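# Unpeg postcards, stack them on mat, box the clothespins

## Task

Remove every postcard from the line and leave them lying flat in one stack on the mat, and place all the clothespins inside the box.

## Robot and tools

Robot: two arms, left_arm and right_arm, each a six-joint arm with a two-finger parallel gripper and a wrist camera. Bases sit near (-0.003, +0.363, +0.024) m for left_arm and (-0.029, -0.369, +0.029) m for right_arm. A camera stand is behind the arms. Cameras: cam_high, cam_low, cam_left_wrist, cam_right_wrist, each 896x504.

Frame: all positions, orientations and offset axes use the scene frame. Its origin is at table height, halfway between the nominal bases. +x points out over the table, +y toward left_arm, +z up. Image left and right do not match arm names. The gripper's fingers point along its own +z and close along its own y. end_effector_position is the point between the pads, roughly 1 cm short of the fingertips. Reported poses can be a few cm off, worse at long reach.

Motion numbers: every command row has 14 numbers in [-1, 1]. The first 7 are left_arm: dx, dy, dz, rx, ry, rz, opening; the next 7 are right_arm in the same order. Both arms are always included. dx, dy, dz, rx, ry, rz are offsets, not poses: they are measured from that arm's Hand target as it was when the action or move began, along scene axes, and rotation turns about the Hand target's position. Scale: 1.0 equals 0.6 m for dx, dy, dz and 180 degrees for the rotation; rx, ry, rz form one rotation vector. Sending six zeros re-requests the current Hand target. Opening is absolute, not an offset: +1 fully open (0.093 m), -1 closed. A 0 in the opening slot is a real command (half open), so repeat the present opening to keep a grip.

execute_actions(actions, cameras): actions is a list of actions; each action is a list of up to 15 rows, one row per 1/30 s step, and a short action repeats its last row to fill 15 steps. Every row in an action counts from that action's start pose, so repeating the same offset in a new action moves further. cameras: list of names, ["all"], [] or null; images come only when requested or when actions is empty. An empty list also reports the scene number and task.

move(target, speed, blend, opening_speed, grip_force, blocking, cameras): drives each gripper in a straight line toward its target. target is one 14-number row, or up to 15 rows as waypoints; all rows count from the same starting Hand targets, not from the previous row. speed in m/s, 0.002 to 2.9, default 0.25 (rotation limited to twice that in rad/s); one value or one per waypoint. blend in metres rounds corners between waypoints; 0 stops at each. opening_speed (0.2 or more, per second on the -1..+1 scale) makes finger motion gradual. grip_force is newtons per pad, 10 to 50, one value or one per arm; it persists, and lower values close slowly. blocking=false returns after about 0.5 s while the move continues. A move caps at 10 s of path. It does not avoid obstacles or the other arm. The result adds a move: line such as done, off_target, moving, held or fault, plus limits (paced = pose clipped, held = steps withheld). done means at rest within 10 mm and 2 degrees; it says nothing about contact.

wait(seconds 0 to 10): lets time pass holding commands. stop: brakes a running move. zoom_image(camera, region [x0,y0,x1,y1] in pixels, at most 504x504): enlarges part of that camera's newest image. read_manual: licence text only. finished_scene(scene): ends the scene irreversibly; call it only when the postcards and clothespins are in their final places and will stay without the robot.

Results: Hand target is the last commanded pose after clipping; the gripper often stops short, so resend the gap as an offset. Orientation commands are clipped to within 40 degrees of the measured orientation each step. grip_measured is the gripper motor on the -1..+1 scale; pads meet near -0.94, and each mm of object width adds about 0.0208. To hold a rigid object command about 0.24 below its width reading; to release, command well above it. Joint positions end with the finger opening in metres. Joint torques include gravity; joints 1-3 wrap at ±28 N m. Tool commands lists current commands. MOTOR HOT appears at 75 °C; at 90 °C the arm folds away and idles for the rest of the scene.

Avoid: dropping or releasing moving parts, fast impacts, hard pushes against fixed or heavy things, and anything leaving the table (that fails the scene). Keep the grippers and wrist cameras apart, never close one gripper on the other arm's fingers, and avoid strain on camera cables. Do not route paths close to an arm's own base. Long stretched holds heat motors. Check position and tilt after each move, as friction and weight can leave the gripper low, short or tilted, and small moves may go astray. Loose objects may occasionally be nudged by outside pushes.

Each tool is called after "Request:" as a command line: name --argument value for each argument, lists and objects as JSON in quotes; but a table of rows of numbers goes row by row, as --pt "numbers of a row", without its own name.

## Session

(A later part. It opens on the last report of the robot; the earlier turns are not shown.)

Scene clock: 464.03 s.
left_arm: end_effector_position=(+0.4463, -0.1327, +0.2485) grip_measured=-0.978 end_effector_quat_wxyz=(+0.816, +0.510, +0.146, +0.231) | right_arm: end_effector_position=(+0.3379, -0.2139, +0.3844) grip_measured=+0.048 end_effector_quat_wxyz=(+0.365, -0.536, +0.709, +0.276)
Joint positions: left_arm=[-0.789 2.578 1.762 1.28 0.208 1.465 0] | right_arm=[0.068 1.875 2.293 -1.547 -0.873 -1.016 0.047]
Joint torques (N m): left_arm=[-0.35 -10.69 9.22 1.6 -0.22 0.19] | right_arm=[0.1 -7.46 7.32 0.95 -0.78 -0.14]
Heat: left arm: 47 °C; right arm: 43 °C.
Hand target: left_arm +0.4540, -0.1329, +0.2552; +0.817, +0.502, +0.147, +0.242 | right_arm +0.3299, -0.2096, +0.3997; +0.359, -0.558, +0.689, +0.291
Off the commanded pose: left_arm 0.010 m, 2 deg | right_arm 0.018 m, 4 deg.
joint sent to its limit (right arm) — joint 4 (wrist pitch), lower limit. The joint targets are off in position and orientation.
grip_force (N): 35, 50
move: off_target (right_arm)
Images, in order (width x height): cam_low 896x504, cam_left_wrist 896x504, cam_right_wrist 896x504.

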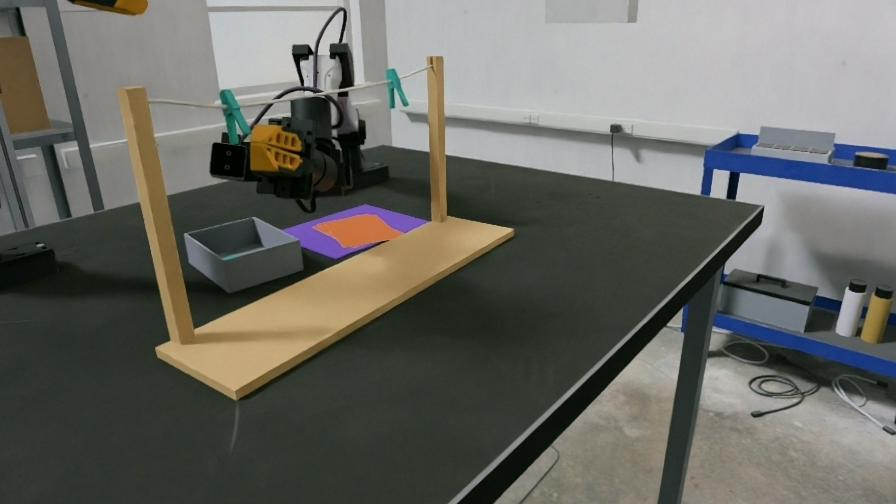

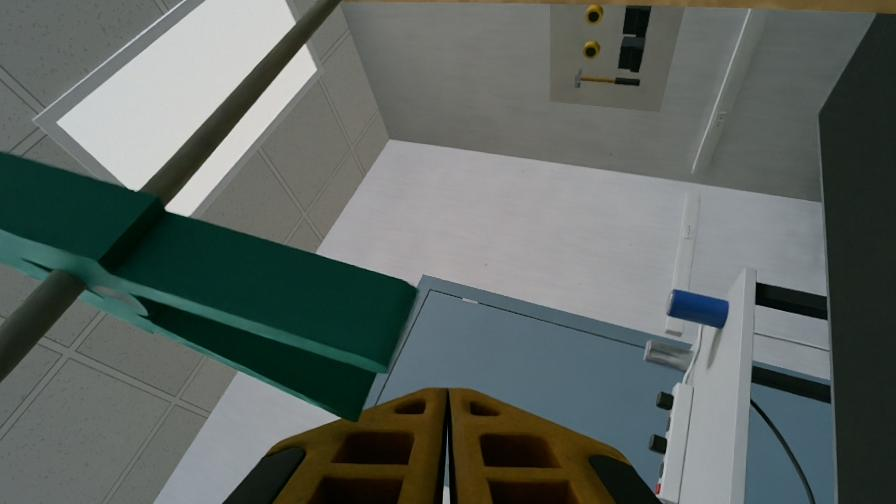

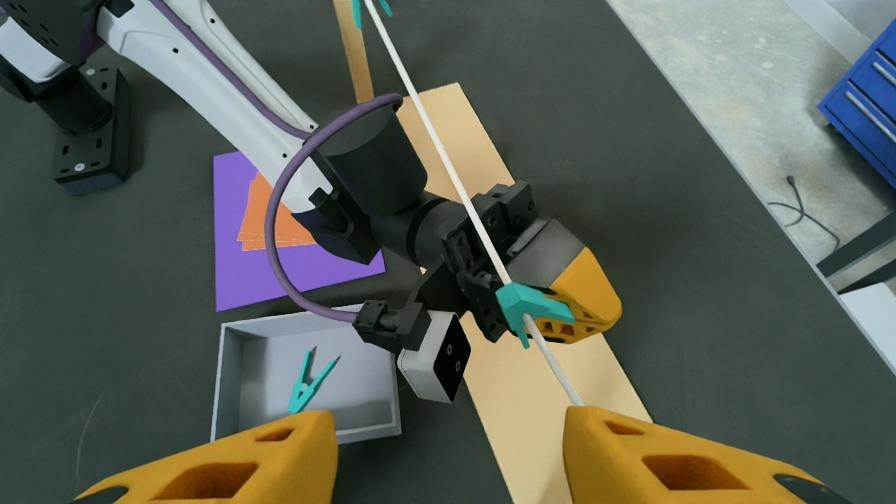

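Request:
move --pt "0.005 -0.037 0.0 0 0 0 -1 0 0 0 0 0 0 0.05" --speed '[0.08]' --cameras '["cam_low","cam_right_wrist","cam_left_wrist"]'

Request:
zoom_image --camera "cam_right_wrist" --region '[380, 100, 680, 400]'

Request:
zoom_image --camera "cam_low" --region '[150, 30, 350, 190]'

Scene clock: 465.73 s.
left_arm: end_effector_position=(+0.4503, -0.1521, +0.2517) grip_measured=-0.978 end_effector_quat_wxyz=(+0.819, +0.504, +0.144, +0.235) | right_arm: end_effector_position=(+0.3379, -0.2139, +0.3844) grip_measured=+0.048 end_effector_quat_wxyz=(+0.365, -0.536, +0.709, +0.276)
Joint positions: left_arm=[-0.811 2.644 1.898 1.222 0.185 1.477 0] | right_arm=[0.068 1.875 2.293 -1.547 -0.873 -1.016 0.047]
Joint torques (N m): left_arm=[-0.83 -11.11 9.5 1.45 -0.2 0.2] | right_arm=[0.1 -7.47 7.36 0.94 -0.77 -0.13]
Heat: left arm: 47 °C; right arm: 43 °C.
Hand target: left_arm +0.4570, -0.1551, +0.2552; +0.817, +0.502, +0.147, +0.242 | right_arm +0.3299, -0.2096, +0.3997; +0.359, -0.558, +0.689, +0.291
Off the commanded pose: left_arm 0.008 m, 1 deg | right_arm 0.018 m, 4 deg.
joint sent to its limit (right arm) — joint 4 (wrist pitch), lower limit. The joint targets are off in position and orientation.
grip_force (N): 35, 50
move: off_target (right_arm)
Images, in order (width x height): cam_low 896x504, cam_left_wrist 896x504, cam_right_wrist 896x504.

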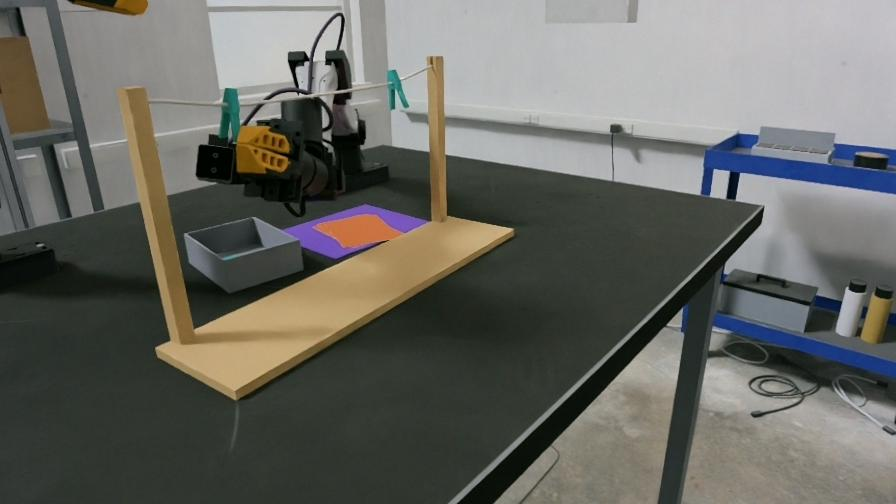

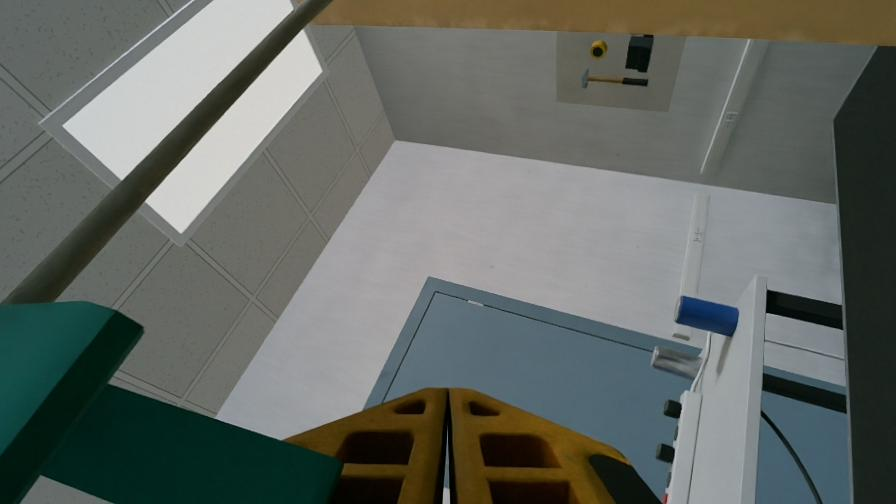

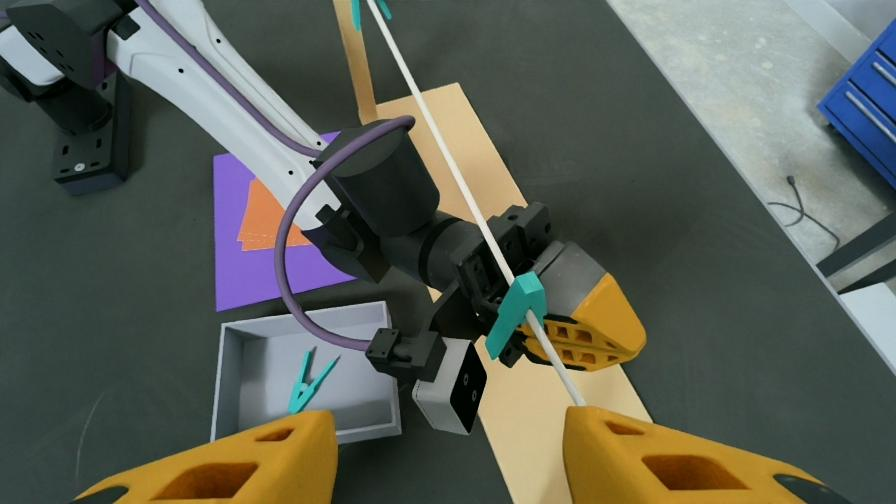

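Scaled by 1.680 from the camera's 896x504 image, which has a finer 1280x720 frame.

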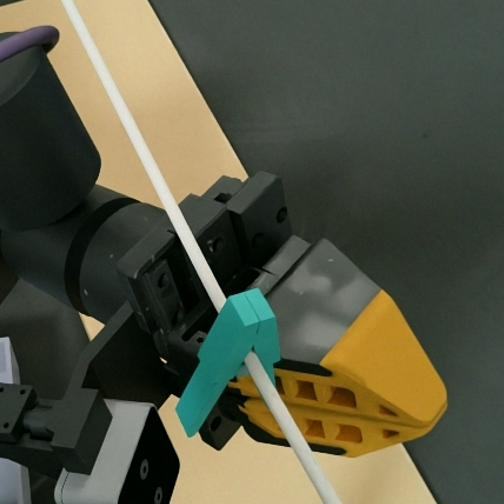

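Scaled by 2.520 from the camera's 896x504 image, which has a finer 1280x720 frame.

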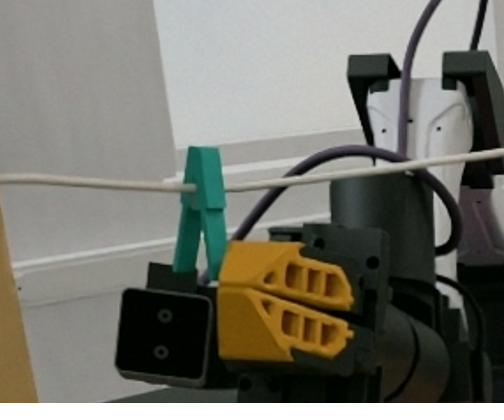

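Request:
move --pt "0.01 0.04 0.0 0 0 0 -1 0 0 0 0 0 0 0.05" --pt "0.04 0.03 0.0 0 0 0 -1 0 0 0 0 0 0 0.05" --pt "0.045 -0.035 0.0 0 0 0 -1 0 0 0 0 0 0 0.05" --speed '[0.08]' --cameras '["cam_low","cam_right_wrist","cam_left_wrist"]'

Request:
zoom_image --camera "cam_right_wrist" --region '[380, 100, 680, 400]'

Request:
zoom_image --camera "cam_low" --region '[150, 30, 350, 190]'

speed must be one number or one for each of the 3 targets, got a list of 1; nothing of the call was run

Scaled by 1.680 from the camera's 896x504 image, which has a finer 1280x720 frame.

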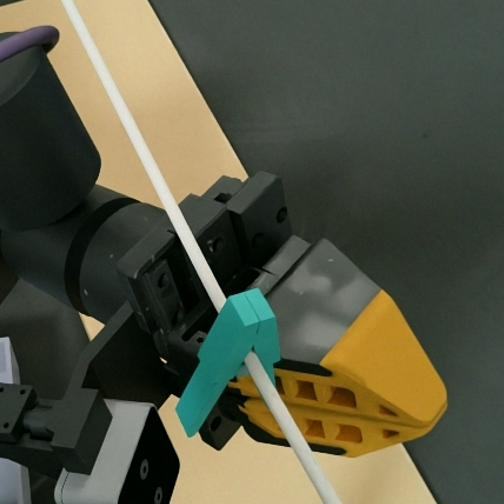

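Scaled by 2.520 from the camera's 896x504 image, which has a finer 1280x720 frame.

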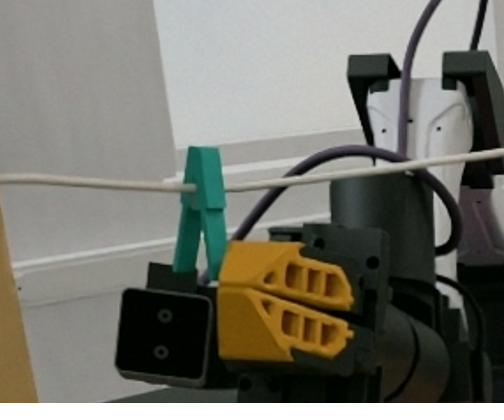

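Request:
move --pt "0.025 0.03 0.0 0 0 0 -1 0 0 0 0 0 0 0.05" --pt "0.025 0.062 0.0 0 0 0 -1 0 0 0 0 0 0 0.05" --pt "-0.01 0.062 -0.005 0 0 0 -1 0 0 0 0 0 0 0.05" --speed 0.08 --cameras '["cam_low","cam_right_wrist","cam_left_wrist"]'

Request:
zoom_image --camera "cam_right_wrist" --region '[380, 100, 680, 400]'

Request:
zoom_image --camera "cam_low" --region '[150, 30, 350, 190]'

Scene clock: 469.60 s.
left_arm: end_effector_position=(+0.4610, -0.1329, +0.1995) grip_measured=-0.978 end_effector_quat_wxyz=(+0.786, +0.551, +0.167, +0.223) | right_arm: end_effector_position=(+0.3379, -0.2139, +0.3844) grip_measured=+0.048 end_effector_quat_wxyz=(+0.365, -0.536, +0.709, +0.276)
Joint positions: left_arm=[-0.771 2.635 1.763 1.223 0.222 1.472 0] | right_arm=[0.068 1.875 2.293 -1.547 -0.873 -1.016 0.047]
Joint torques (N m): left_arm=[-0.61 -17.03 4.52 2.63 -0.18 0] | right_arm=[0.12 -7.47 7.36 0.95 -0.77 -0.13]
Heat: left arm: 47 °C; right arm: 42 °C.
Hand target: left_arm +0.4510, -0.1179, +0.2522; +0.817, +0.502, +0.147, +0.242 | right_arm +0.3299, -0.2096, +0.3997; +0.359, -0.558, +0.689, +0.291
Off the commanded pose: left_arm 0.056 m, 7 deg | right_arm 0.018 m, 4 deg.
joint sent to its limit (right arm) — joint 4 (wrist pitch), lower limit. The joint targets are off in position and orientation.
grip_force (N): 35, 50
move: off_target (left_arm, right_arm)
Images, in order (width x height): cam_low 896x504, cam_left_wrist 896x504, cam_right_wrist 896x504.

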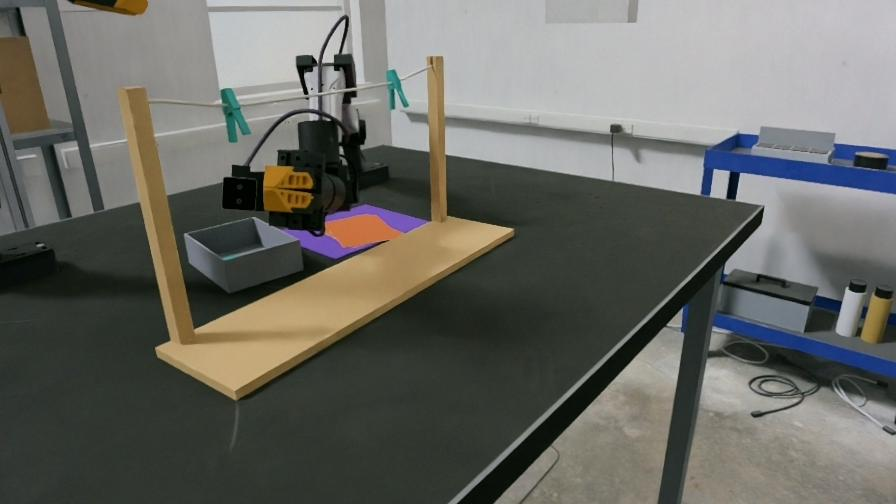

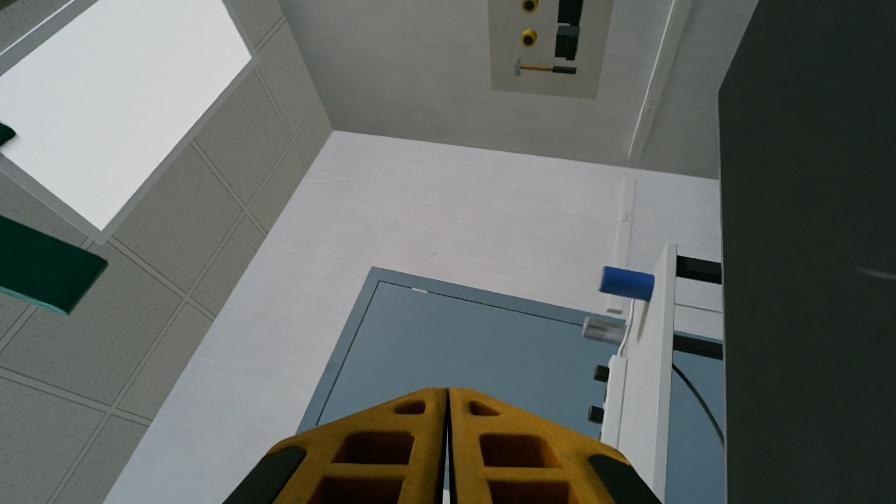

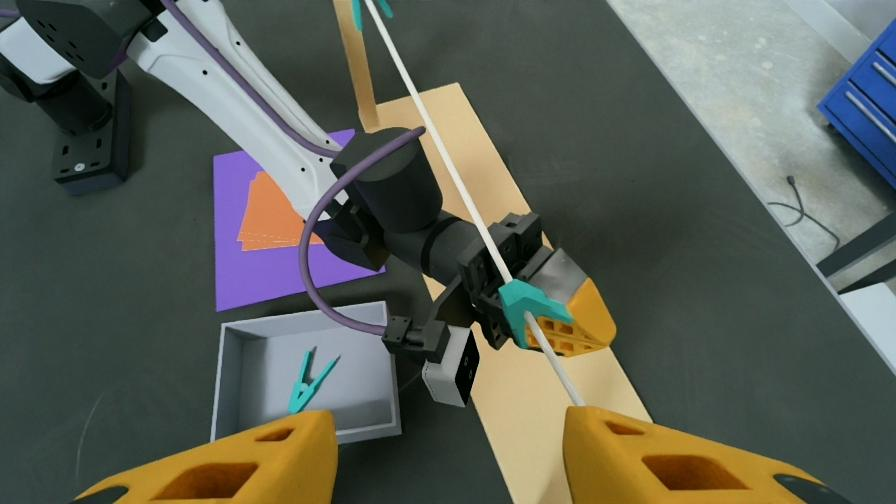

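Scaled by 1.680 from the camera's 896x504 image, which has a finer 1280x720 frame.

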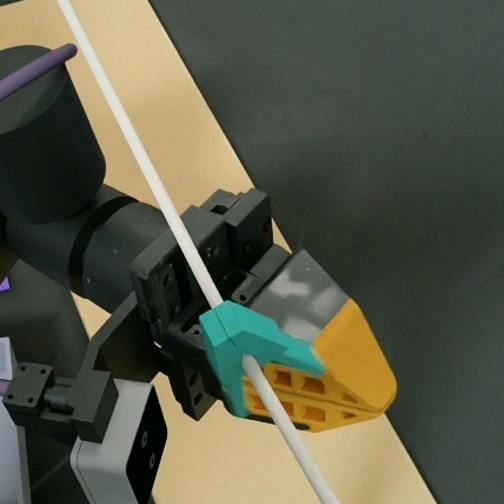

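Scaled by 2.520 from the camera's 896x504 image, which has a finer 1280x720 frame.

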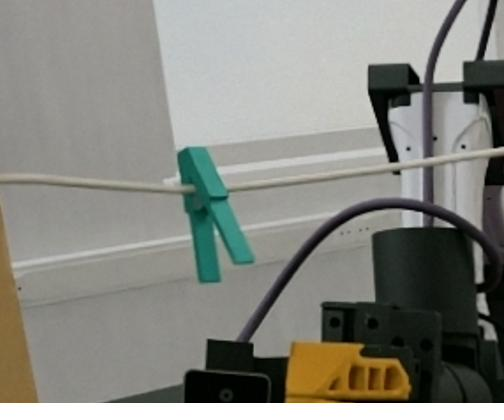

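Request:
move --pt "0.01 -0.005 0.06 0 0 0 -1 0 0 0 0 0 0 0.05" --speed 0.08 --cameras '["cam_low","cam_right_wrist"]'

Request:
zoom_image --camera "cam_right_wrist" --region '[380, 100, 680, 400]'

Request:
zoom_image --camera "cam_low" --region '[150, 30, 350, 190]'

Scene clock: 470.87 s.
left_arm: end_effector_position=(+0.4557, -0.1278, +0.2537) grip_measured=-0.978 end_effector_quat_wxyz=(+0.807, +0.522, +0.150, +0.234) | right_arm: end_effector_position=(+0.3379, -0.2139, +0.3844) grip_measured=+0.048 end_effector_quat_wxyz=(+0.365, -0.536, +0.709, +0.276)
Joint positions: left_arm=[-0.771 2.552 1.763 1.223 0.222 1.472 0] | right_arm=[0.068 1.875 2.293 -1.547 -0.873 -1.016 0.047]
Joint torques (N m): left_arm=[-0.25 -15.92 6.76 1.63 -0.16 -0.02] | right_arm=[0.12 -7.49 7.41 0.95 -0.76 -0.13]
Heat: left arm: 47 °C; right arm: 42 °C.
Hand target: left_arm +0.4570, -0.1209, +0.2882; +0.817, +0.502, +0.147, +0.242 | right_arm +0.3299, -0.2096, +0.3997; +0.359, -0.558, +0.689, +0.291
Off the commanded pose: left_arm 0.035 m, 3 deg | right_arm 0.018 m, 4 deg.
joint sent to its limit (right arm) — joint 4 (wrist pitch), lower limit. The joint targets are off in position and orientation.
grip_force (N): 35, 50
move: off_target (left_arm, right_arm)
Images, in order (width x height): cam_low 896x504, cam_right_wrist 896x504.

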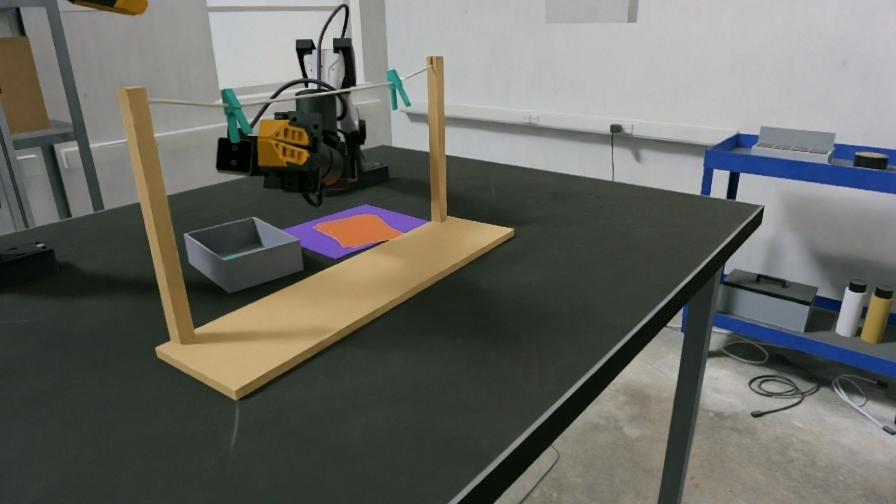

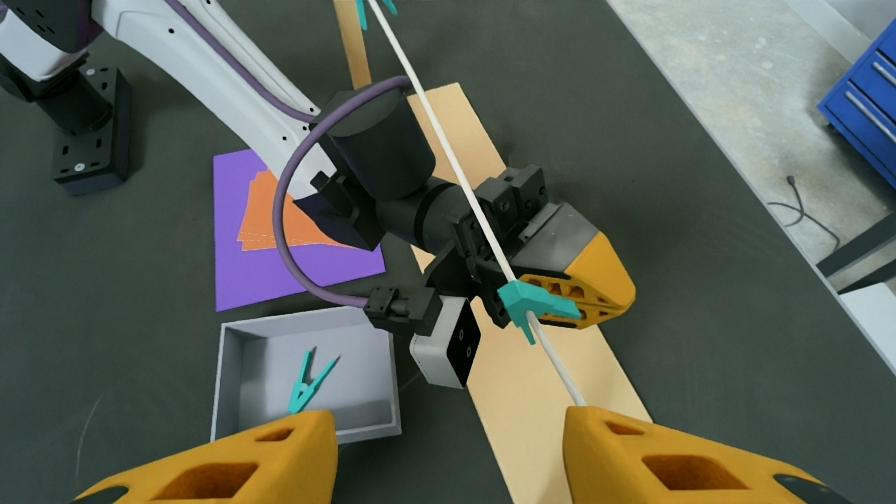

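Scaled by 1.680 from the camera's 896x504 image, which has a finer 1280x720 frame.

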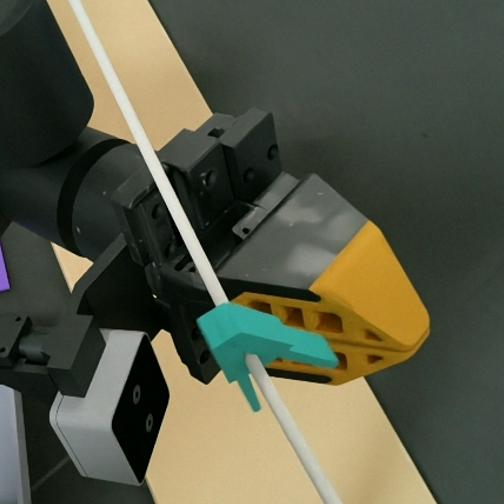

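Scaled by 2.520 from the camera's 896x504 image, which has a finer 1280x720 frame.

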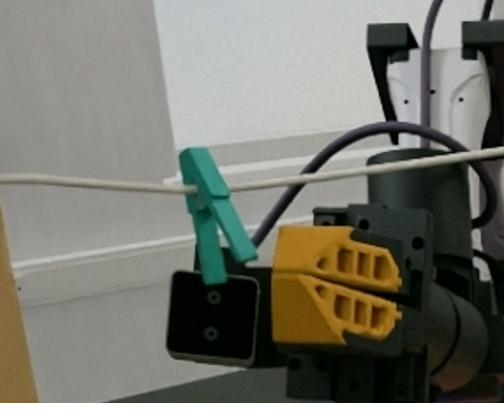

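Request:
move --pt "-0.075 0.008 0.0 0 0 0 -1 0 0 0 0 0 0 0.05" --speed 0.06 --cameras '["cam_low","cam_right_wrist"]'

Request:
zoom_image --camera "cam_right_wrist" --region '[380, 100, 680, 400]'

Request:
zoom_image --camera "cam_low" --region '[150, 30, 350, 190]'

Scene clock: 472.53 s.
left_arm: end_effector_position=(+0.4216, -0.1326, +0.2371) grip_measured=-0.978 end_effector_quat_wxyz=(+0.787, +0.552, +0.169, +0.218) | right_arm: end_effector_position=(+0.3379, -0.2139, +0.3844) grip_measured=+0.048 end_effector_quat_wxyz=(+0.365, -0.536, +0.709, +0.276)
Joint positions: left_arm=[-0.824 2.452 1.575 1.223 0.174 1.481 0] | right_arm=[0.068 1.875 2.293 -1.547 -0.873 -1.016 0.047]
Joint torques (N m): left_arm=[-0.54 -16.1 4.7 2.65 -0.17 0.18] | right_arm=[0.12 -7.47 7.38 0.95 -0.78 -0.13]
Heat: left arm: 48 °C; right arm: 42 °C.
Hand target: left_arm +0.4120, -0.1161, +0.2882; +0.817, +0.502, +0.147, +0.242 | right_arm +0.3299, -0.2096, +0.3997; +0.359, -0.558, +0.689, +0.291
Off the commanded pose: left_arm 0.054 m, 8 deg | right_arm 0.018 m, 4 deg.
joint sent to its limit (right arm) — joint 4 (wrist pitch), lower limit. The joint targets are off in position and orientation.
grip_force (N): 35, 50
move: off_target (left_arm, right_arm)
Images, in order (width x height): cam_low 896x504, cam_right_wrist 896x504.

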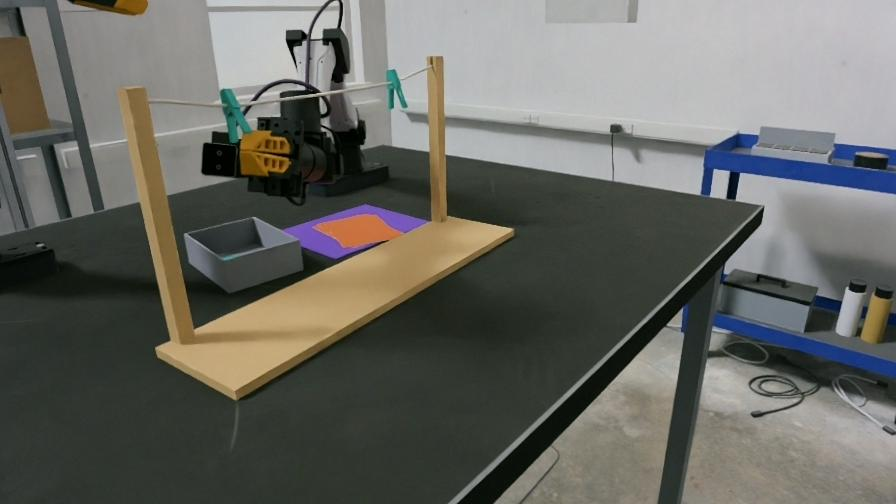

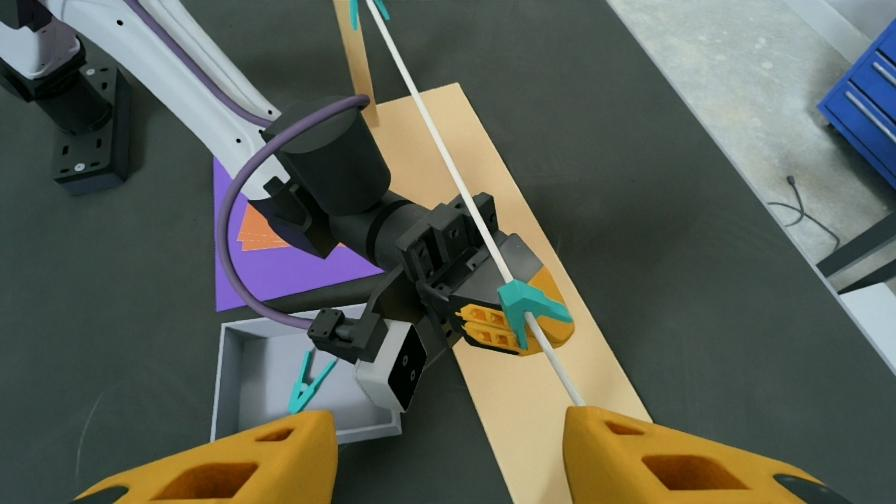

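Scaled by 1.680 from the camera's 896x504 image, which has a finer 1280x720 frame.

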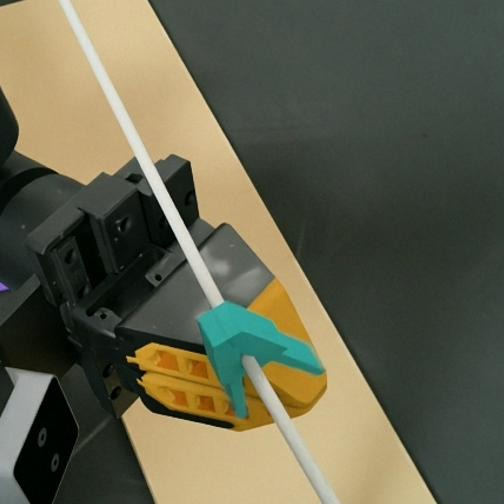

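Scaled by 2.520 from the camera's 896x504 image, which has a finer 1280x720 frame.

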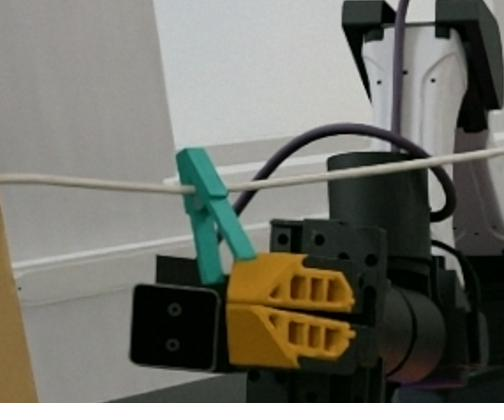

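Request:
move --pt "0.075 -0.008 0.0 0 0 0 -1 0 0 0 0 0 0 0.05" --pt "0.07 -0.002 0.035 0 0 0 -1 0 0 0 0 0 0 0.05" --speed 0.08 --cameras '["cam_low","cam_right_wrist"]'

Request:
zoom_image --camera "cam_right_wrist" --region '[380, 100, 680, 400]'

Request:
zoom_image --camera "cam_low" --region '[150, 30, 350, 190]'

Scene clock: 474.83 s.
left_arm: end_effector_position=(+0.4576, -0.1173, +0.2748) grip_measured=-0.978 end_effector_quat_wxyz=(+0.805, +0.516, +0.155, +0.247) | right_arm: end_effector_position=(+0.3379, -0.2139, +0.3844) grip_measured=+0.048 end_effector_quat_wxyz=(+0.365, -0.536, +0.709, +0.276)
Joint positions: left_arm=[-0.761 2.49 1.73 1.203 0.205 1.481 0] | right_arm=[0.068 1.875 2.293 -1.547 -0.873 -1.016 0.047]
Joint torques (N m): left_arm=[-0.25 -15.5 7.86 1.47 0.06 -0.12] | right_arm=[0.08 -7.51 7.38 0.95 -0.77 -0.13]
Heat: left arm: 47 °C; right arm: 42 °C.
Hand target: left_arm +0.4540, -0.1173, +0.3092; +0.817, +0.502, +0.147, +0.242 | right_arm +0.3299, -0.2096, +0.3997; +0.359, -0.558, +0.689, +0.291
Off the commanded pose: left_arm 0.035 m, 2 deg | right_arm 0.018 m, 4 deg.
joint sent to its limit (right arm) — joint 4 (wrist pitch), lower limit. The joint targets are off in position and orientation.
grip_force (N): 35, 50
move: off_target (left_arm, right_arm)
Images, in order (width x height): cam_low 896x504, cam_right_wrist 896x504.

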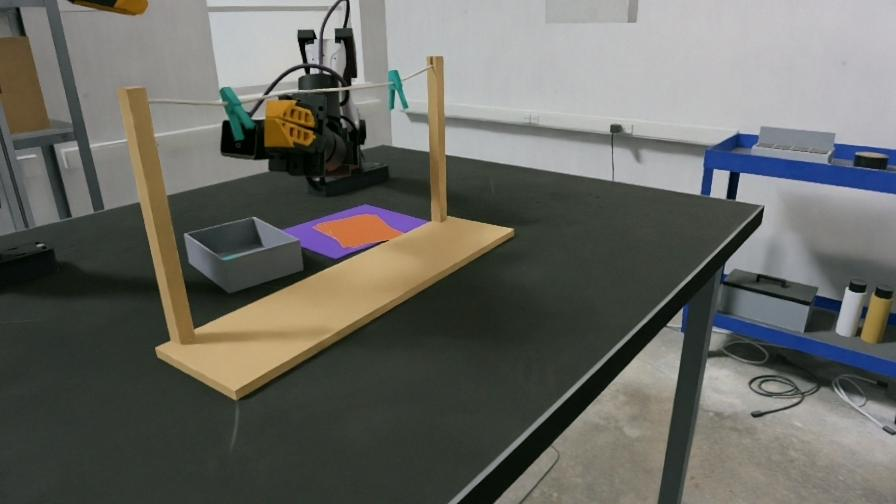

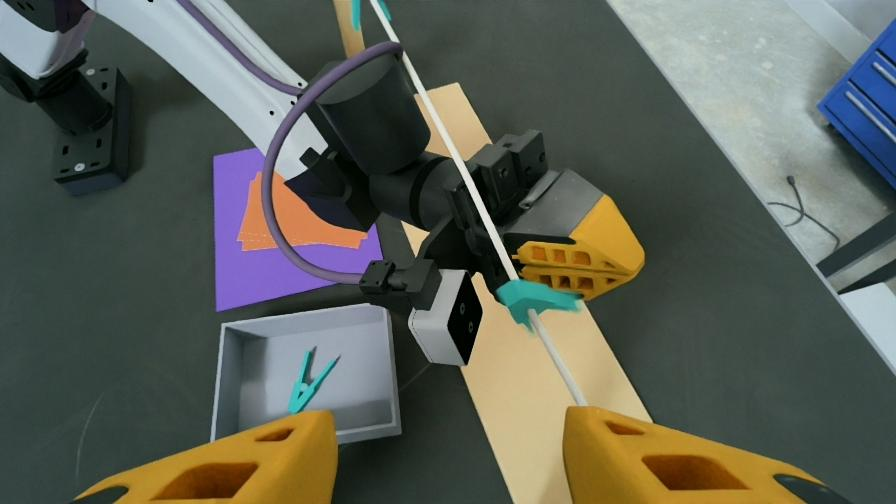

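Scaled by 1.680 from the camera's 896x504 image, which has a finer 1280x720 frame.

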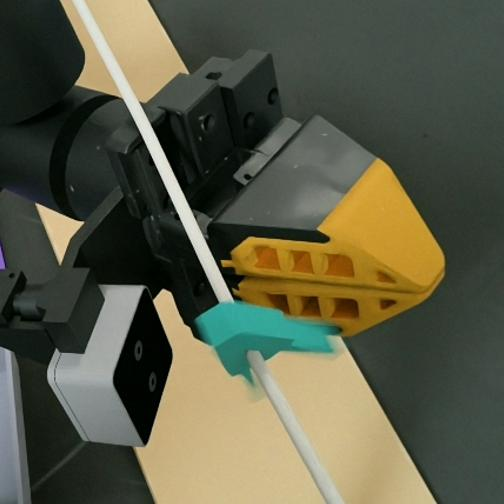

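Scaled by 2.520 from the camera's 896x504 image, which has a finer 1280x720 frame.

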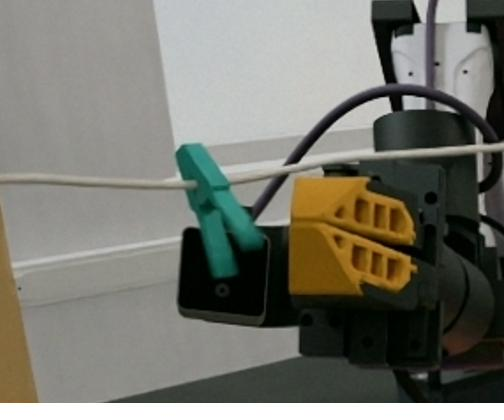

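Request:
move --pt "-0.05 -0.006 0.01 0 0 0 -1 0 0 0 0 0 0 0.05" --speed 0.06 --cameras '["cam_low","cam_right_wrist"]'

Request:
zoom_image --camera "cam_right_wrist" --region '[380, 100, 680, 400]'

Request:
zoom_image --camera "cam_low" --region '[150, 30, 350, 190]'

Scene clock: 476.83 s.
left_arm: end_effector_position=(+0.4304, -0.1284, +0.2839) grip_measured=-0.978 end_effector_quat_wxyz=(+0.808, +0.520, +0.152, +0.233) | right_arm: end_effector_position=(+0.3379, -0.2139, +0.3844) grip_measured=+0.048 end_effector_quat_wxyz=(+0.365, -0.536, +0.709, +0.276)
Joint positions: left_arm=[-0.807 2.428 1.658 1.203 0.185 1.481 0] | right_arm=[0.068 1.875 2.293 -1.547 -0.873 -1.016 0.047]
Joint torques (N m): left_arm=[-0.46 -16.1 4.92 1.78 -0.17 0.12] | right_arm=[0.09 -7.5 7.35 0.95 -0.78 -0.12]
Heat: left arm: 49 °C; right arm: 41 °C.
Hand target: left_arm +0.4240, -0.1209, +0.3152; +0.817, +0.502, +0.147, +0.242 | right_arm +0.3299, -0.2096, +0.3997; +0.359, -0.558, +0.689, +0.291
Off the commanded pose: left_arm 0.033 m, 3 deg | right_arm 0.018 m, 4 deg.
joint sent to its limit (right arm) — joint 4 (wrist pitch), lower limit. The joint targets are off in position and orientation.
grip_force (N): 35, 50
move: off_target (left_arm, right_arm)
Images, in order (width x height): cam_low 896x504, cam_right_wrist 896x504.

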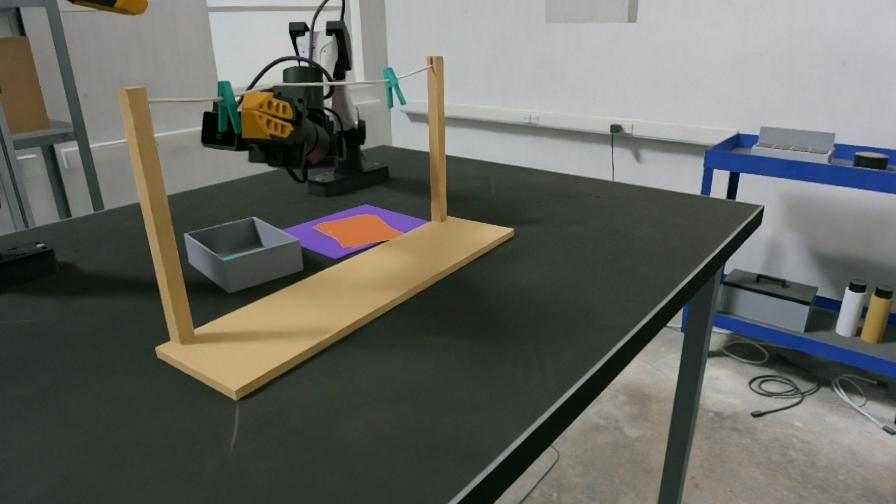

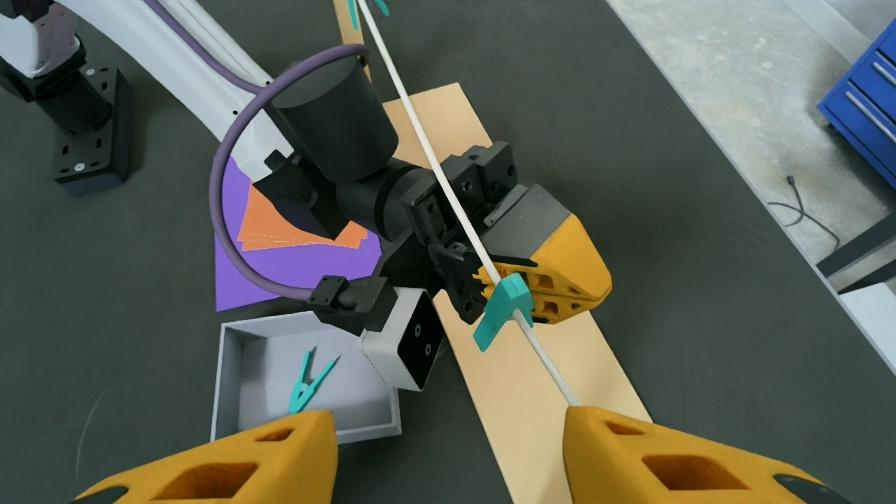

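Scaled by 1.680 from the camera's 896x504 image, which has a finer 1280x720 frame.

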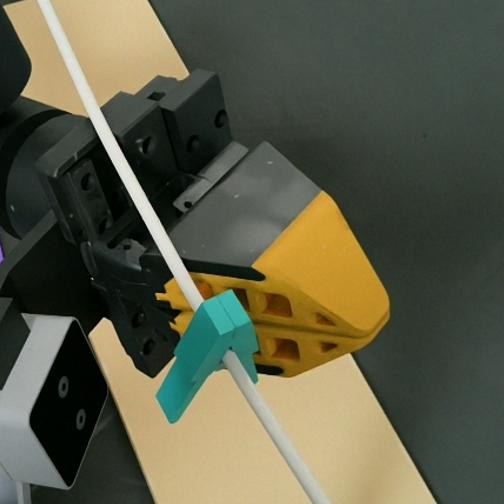

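Scaled by 2.520 from the camera's 896x504 image, which has a finer 1280x720 frame.

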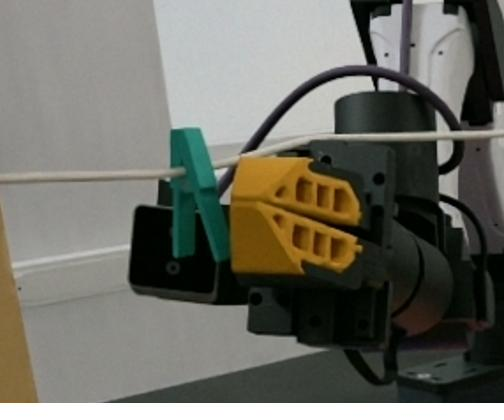

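Request:
move --pt "-0.01 0.01 -0.035 0 0 0 -1 0 0 0 0 0 0 0.05" --pt "-0.06 0.02 -0.045 0 0 0 -1 0 0 0 0 0 0 0.05" --speed 0.06 --cameras '["cam_low","cam_right_wrist"]'

Request:
zoom_image --camera "cam_right_wrist" --region '[380, 100, 680, 400]'

Request:
zoom_image --camera "cam_low" --region '[150, 30, 350, 190]'

Scene clock: 479.13 s.
left_arm: end_effector_position=(+0.3991, -0.1268, +0.2338) grip_measured=-0.978 end_effector_quat_wxyz=(+0.780, +0.561, +0.172, +0.216) | right_arm: end_effector_position=(+0.3379, -0.2139, +0.3844) grip_measured=+0.048 end_effector_quat_wxyz=(+0.365, -0.536, +0.709, +0.276)
Joint positions: left_arm=[-0.85 2.382 1.446 1.256 0.15 1.494 0] | right_arm=[0.068 1.875 2.293 -1.547 -0.873 -1.016 0.047]
Joint torques (N m): left_arm=[-0.64 -15.28 4.52 2.93 -0.14 0.19] | right_arm=[0.08 -7.49 7.34 0.94 -0.77 -0.13]
Heat: left arm: 50 °C; right arm: 41 °C.
Hand target: left_arm +0.3880, -0.1089, +0.2882; +0.817, +0.502, +0.147, +0.242 | right_arm +0.3299, -0.2096, +0.3997; +0.359, -0.558, +0.689, +0.291
Off the commanded pose: left_arm 0.058 m, 9 deg | right_arm 0.018 m, 4 deg.
joint sent to its limit (right arm) — joint 4 (wrist pitch), lower limit. The joint targets are off in position and orientation.
grip_force (N): 35, 50
move: off_target (left_arm, right_arm)
Images, in order (width x height): cam_low 896x504, cam_right_wrist 896x504.

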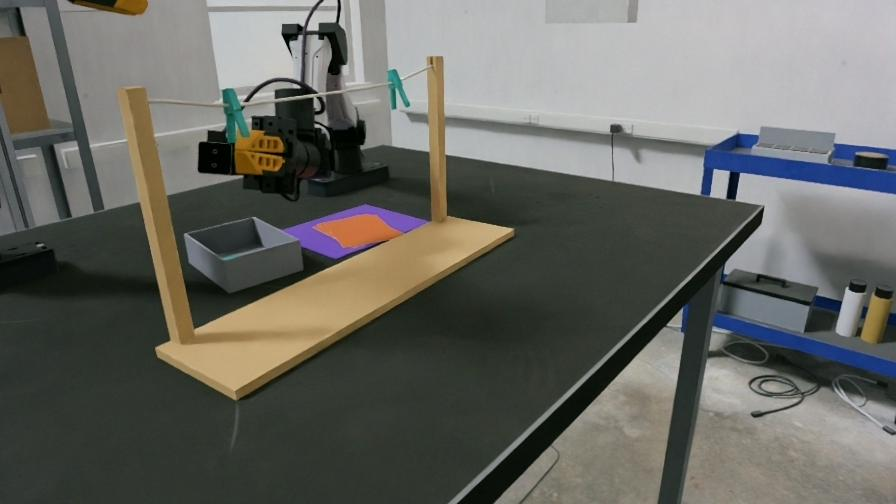

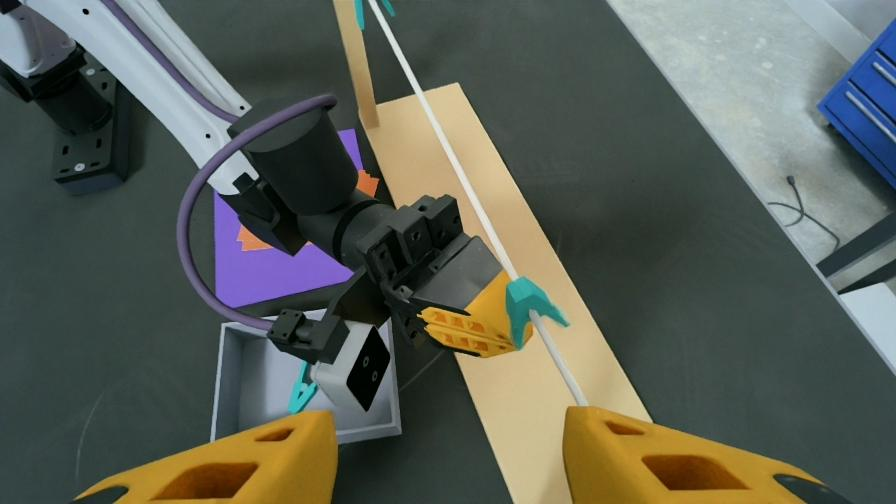

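Scaled by 1.680 from the camera's 896x504 image, which has a finer 1280x720 frame.

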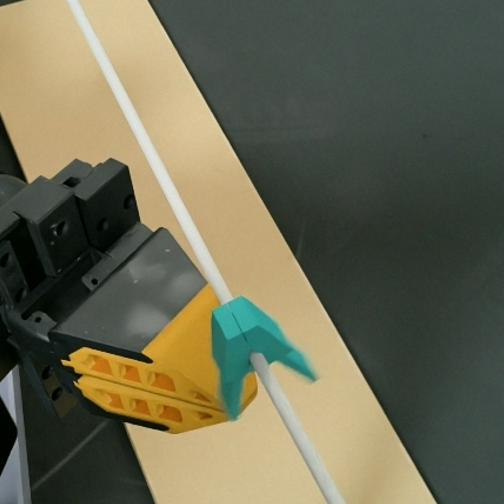

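Scaled by 2.520 from the camera's 896x504 image, which has a finer 1280x720 frame.

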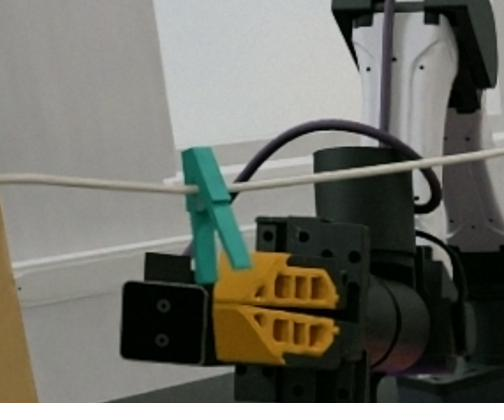

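Request:
move --pt "0.11 -0.005 -0.01 0 0 0 -1 0 0 0 0 0 0 0.05" --pt "0.11 -0.005 0.035 0 0 0 -1 0 0 0 0 0 0 0.05" --pt "0.06 0.005 0.025 0 0 0 -1 0 0 0 0 0 0 0.05" --speed 0.07 --cameras '["cam_low","cam_right_wrist"]'

Request:
zoom_image --camera "cam_right_wrist" --region '[380, 100, 680, 400]'

Request:
zoom_image --camera "cam_low" --region '[150, 30, 350, 190]'

Scene clock: 482.63 s.
left_arm: end_effector_position=(+0.4314, -0.1195, +0.2614) grip_measured=-0.978 end_effector_quat_wxyz=(+0.796, +0.538, +0.159, +0.227) | right_arm: end_effector_position=(+0.3379, -0.2139, +0.3844) grip_measured=+0.048 end_effector_quat_wxyz=(+0.365, -0.536, +0.709, +0.276)
Joint positions: left_arm=[-0.792 2.42 1.585 1.222 0.203 1.48 0] | right_arm=[0.068 1.875 2.293 -1.547 -0.873 -1.016 0.047]
Joint torques (N m): left_arm=[-0.54 -16.03 4.82 2.25 -0.18 0.03] | right_arm=[0.08 -7.45 7.41 0.95 -0.77 -0.12]
Heat: left arm: 51 °C; right arm: 42 °C.
Hand target: left_arm +0.4240, -0.1059, +0.3032; +0.817, +0.502, +0.147, +0.242 | right_arm +0.3299, -0.2096, +0.3997; +0.359, -0.558, +0.689, +0.291
Off the commanded pose: left_arm 0.045 m, 5 deg | right_arm 0.018 m, 4 deg.
joint sent to its limit (right arm) — joint 4 (wrist pitch), lower limit. The joint targets are off in position and orientation.
grip_force (N): 35, 50
move: off_target (left_arm, right_arm)
Images, in order (width x height): cam_low 896x504, cam_right_wrist 896x504.

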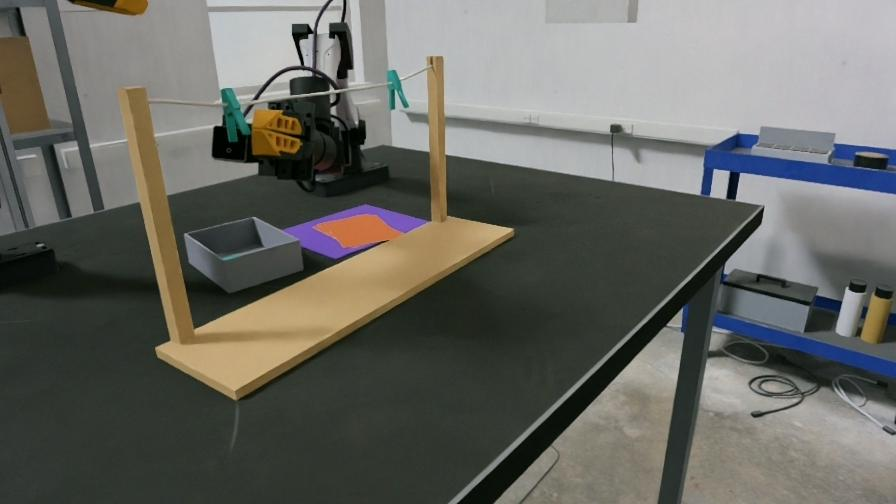

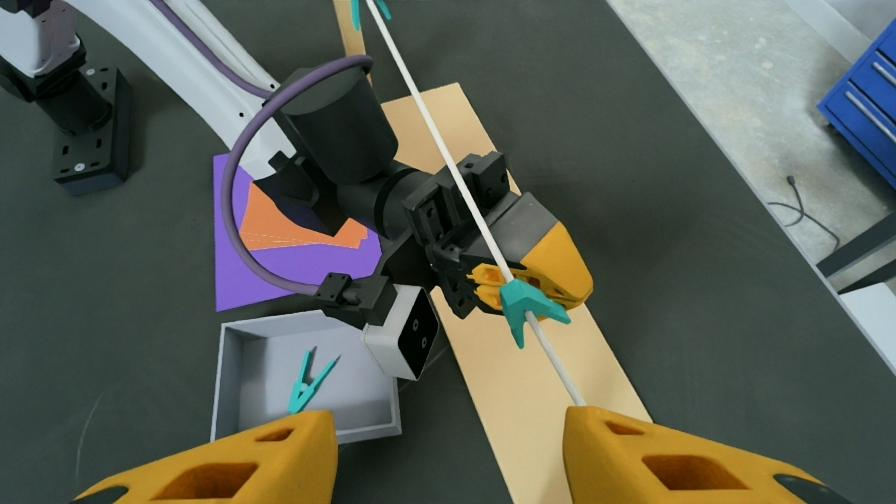

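Scaled by 1.680 from the camera's 896x504 image, which has a finer 1280x720 frame.

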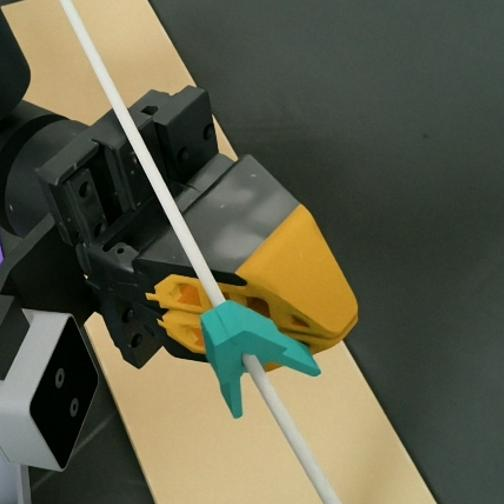

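Scaled by 2.520 from the camera's 896x504 image, which has a finer 1280x720 frame.

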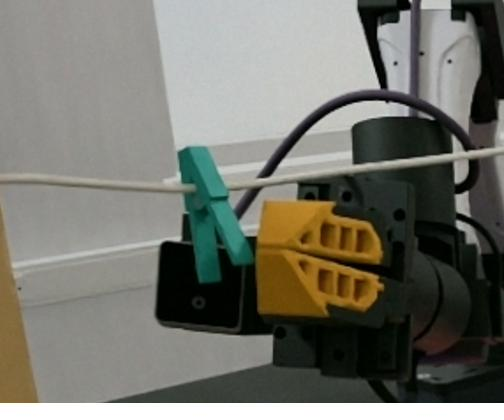

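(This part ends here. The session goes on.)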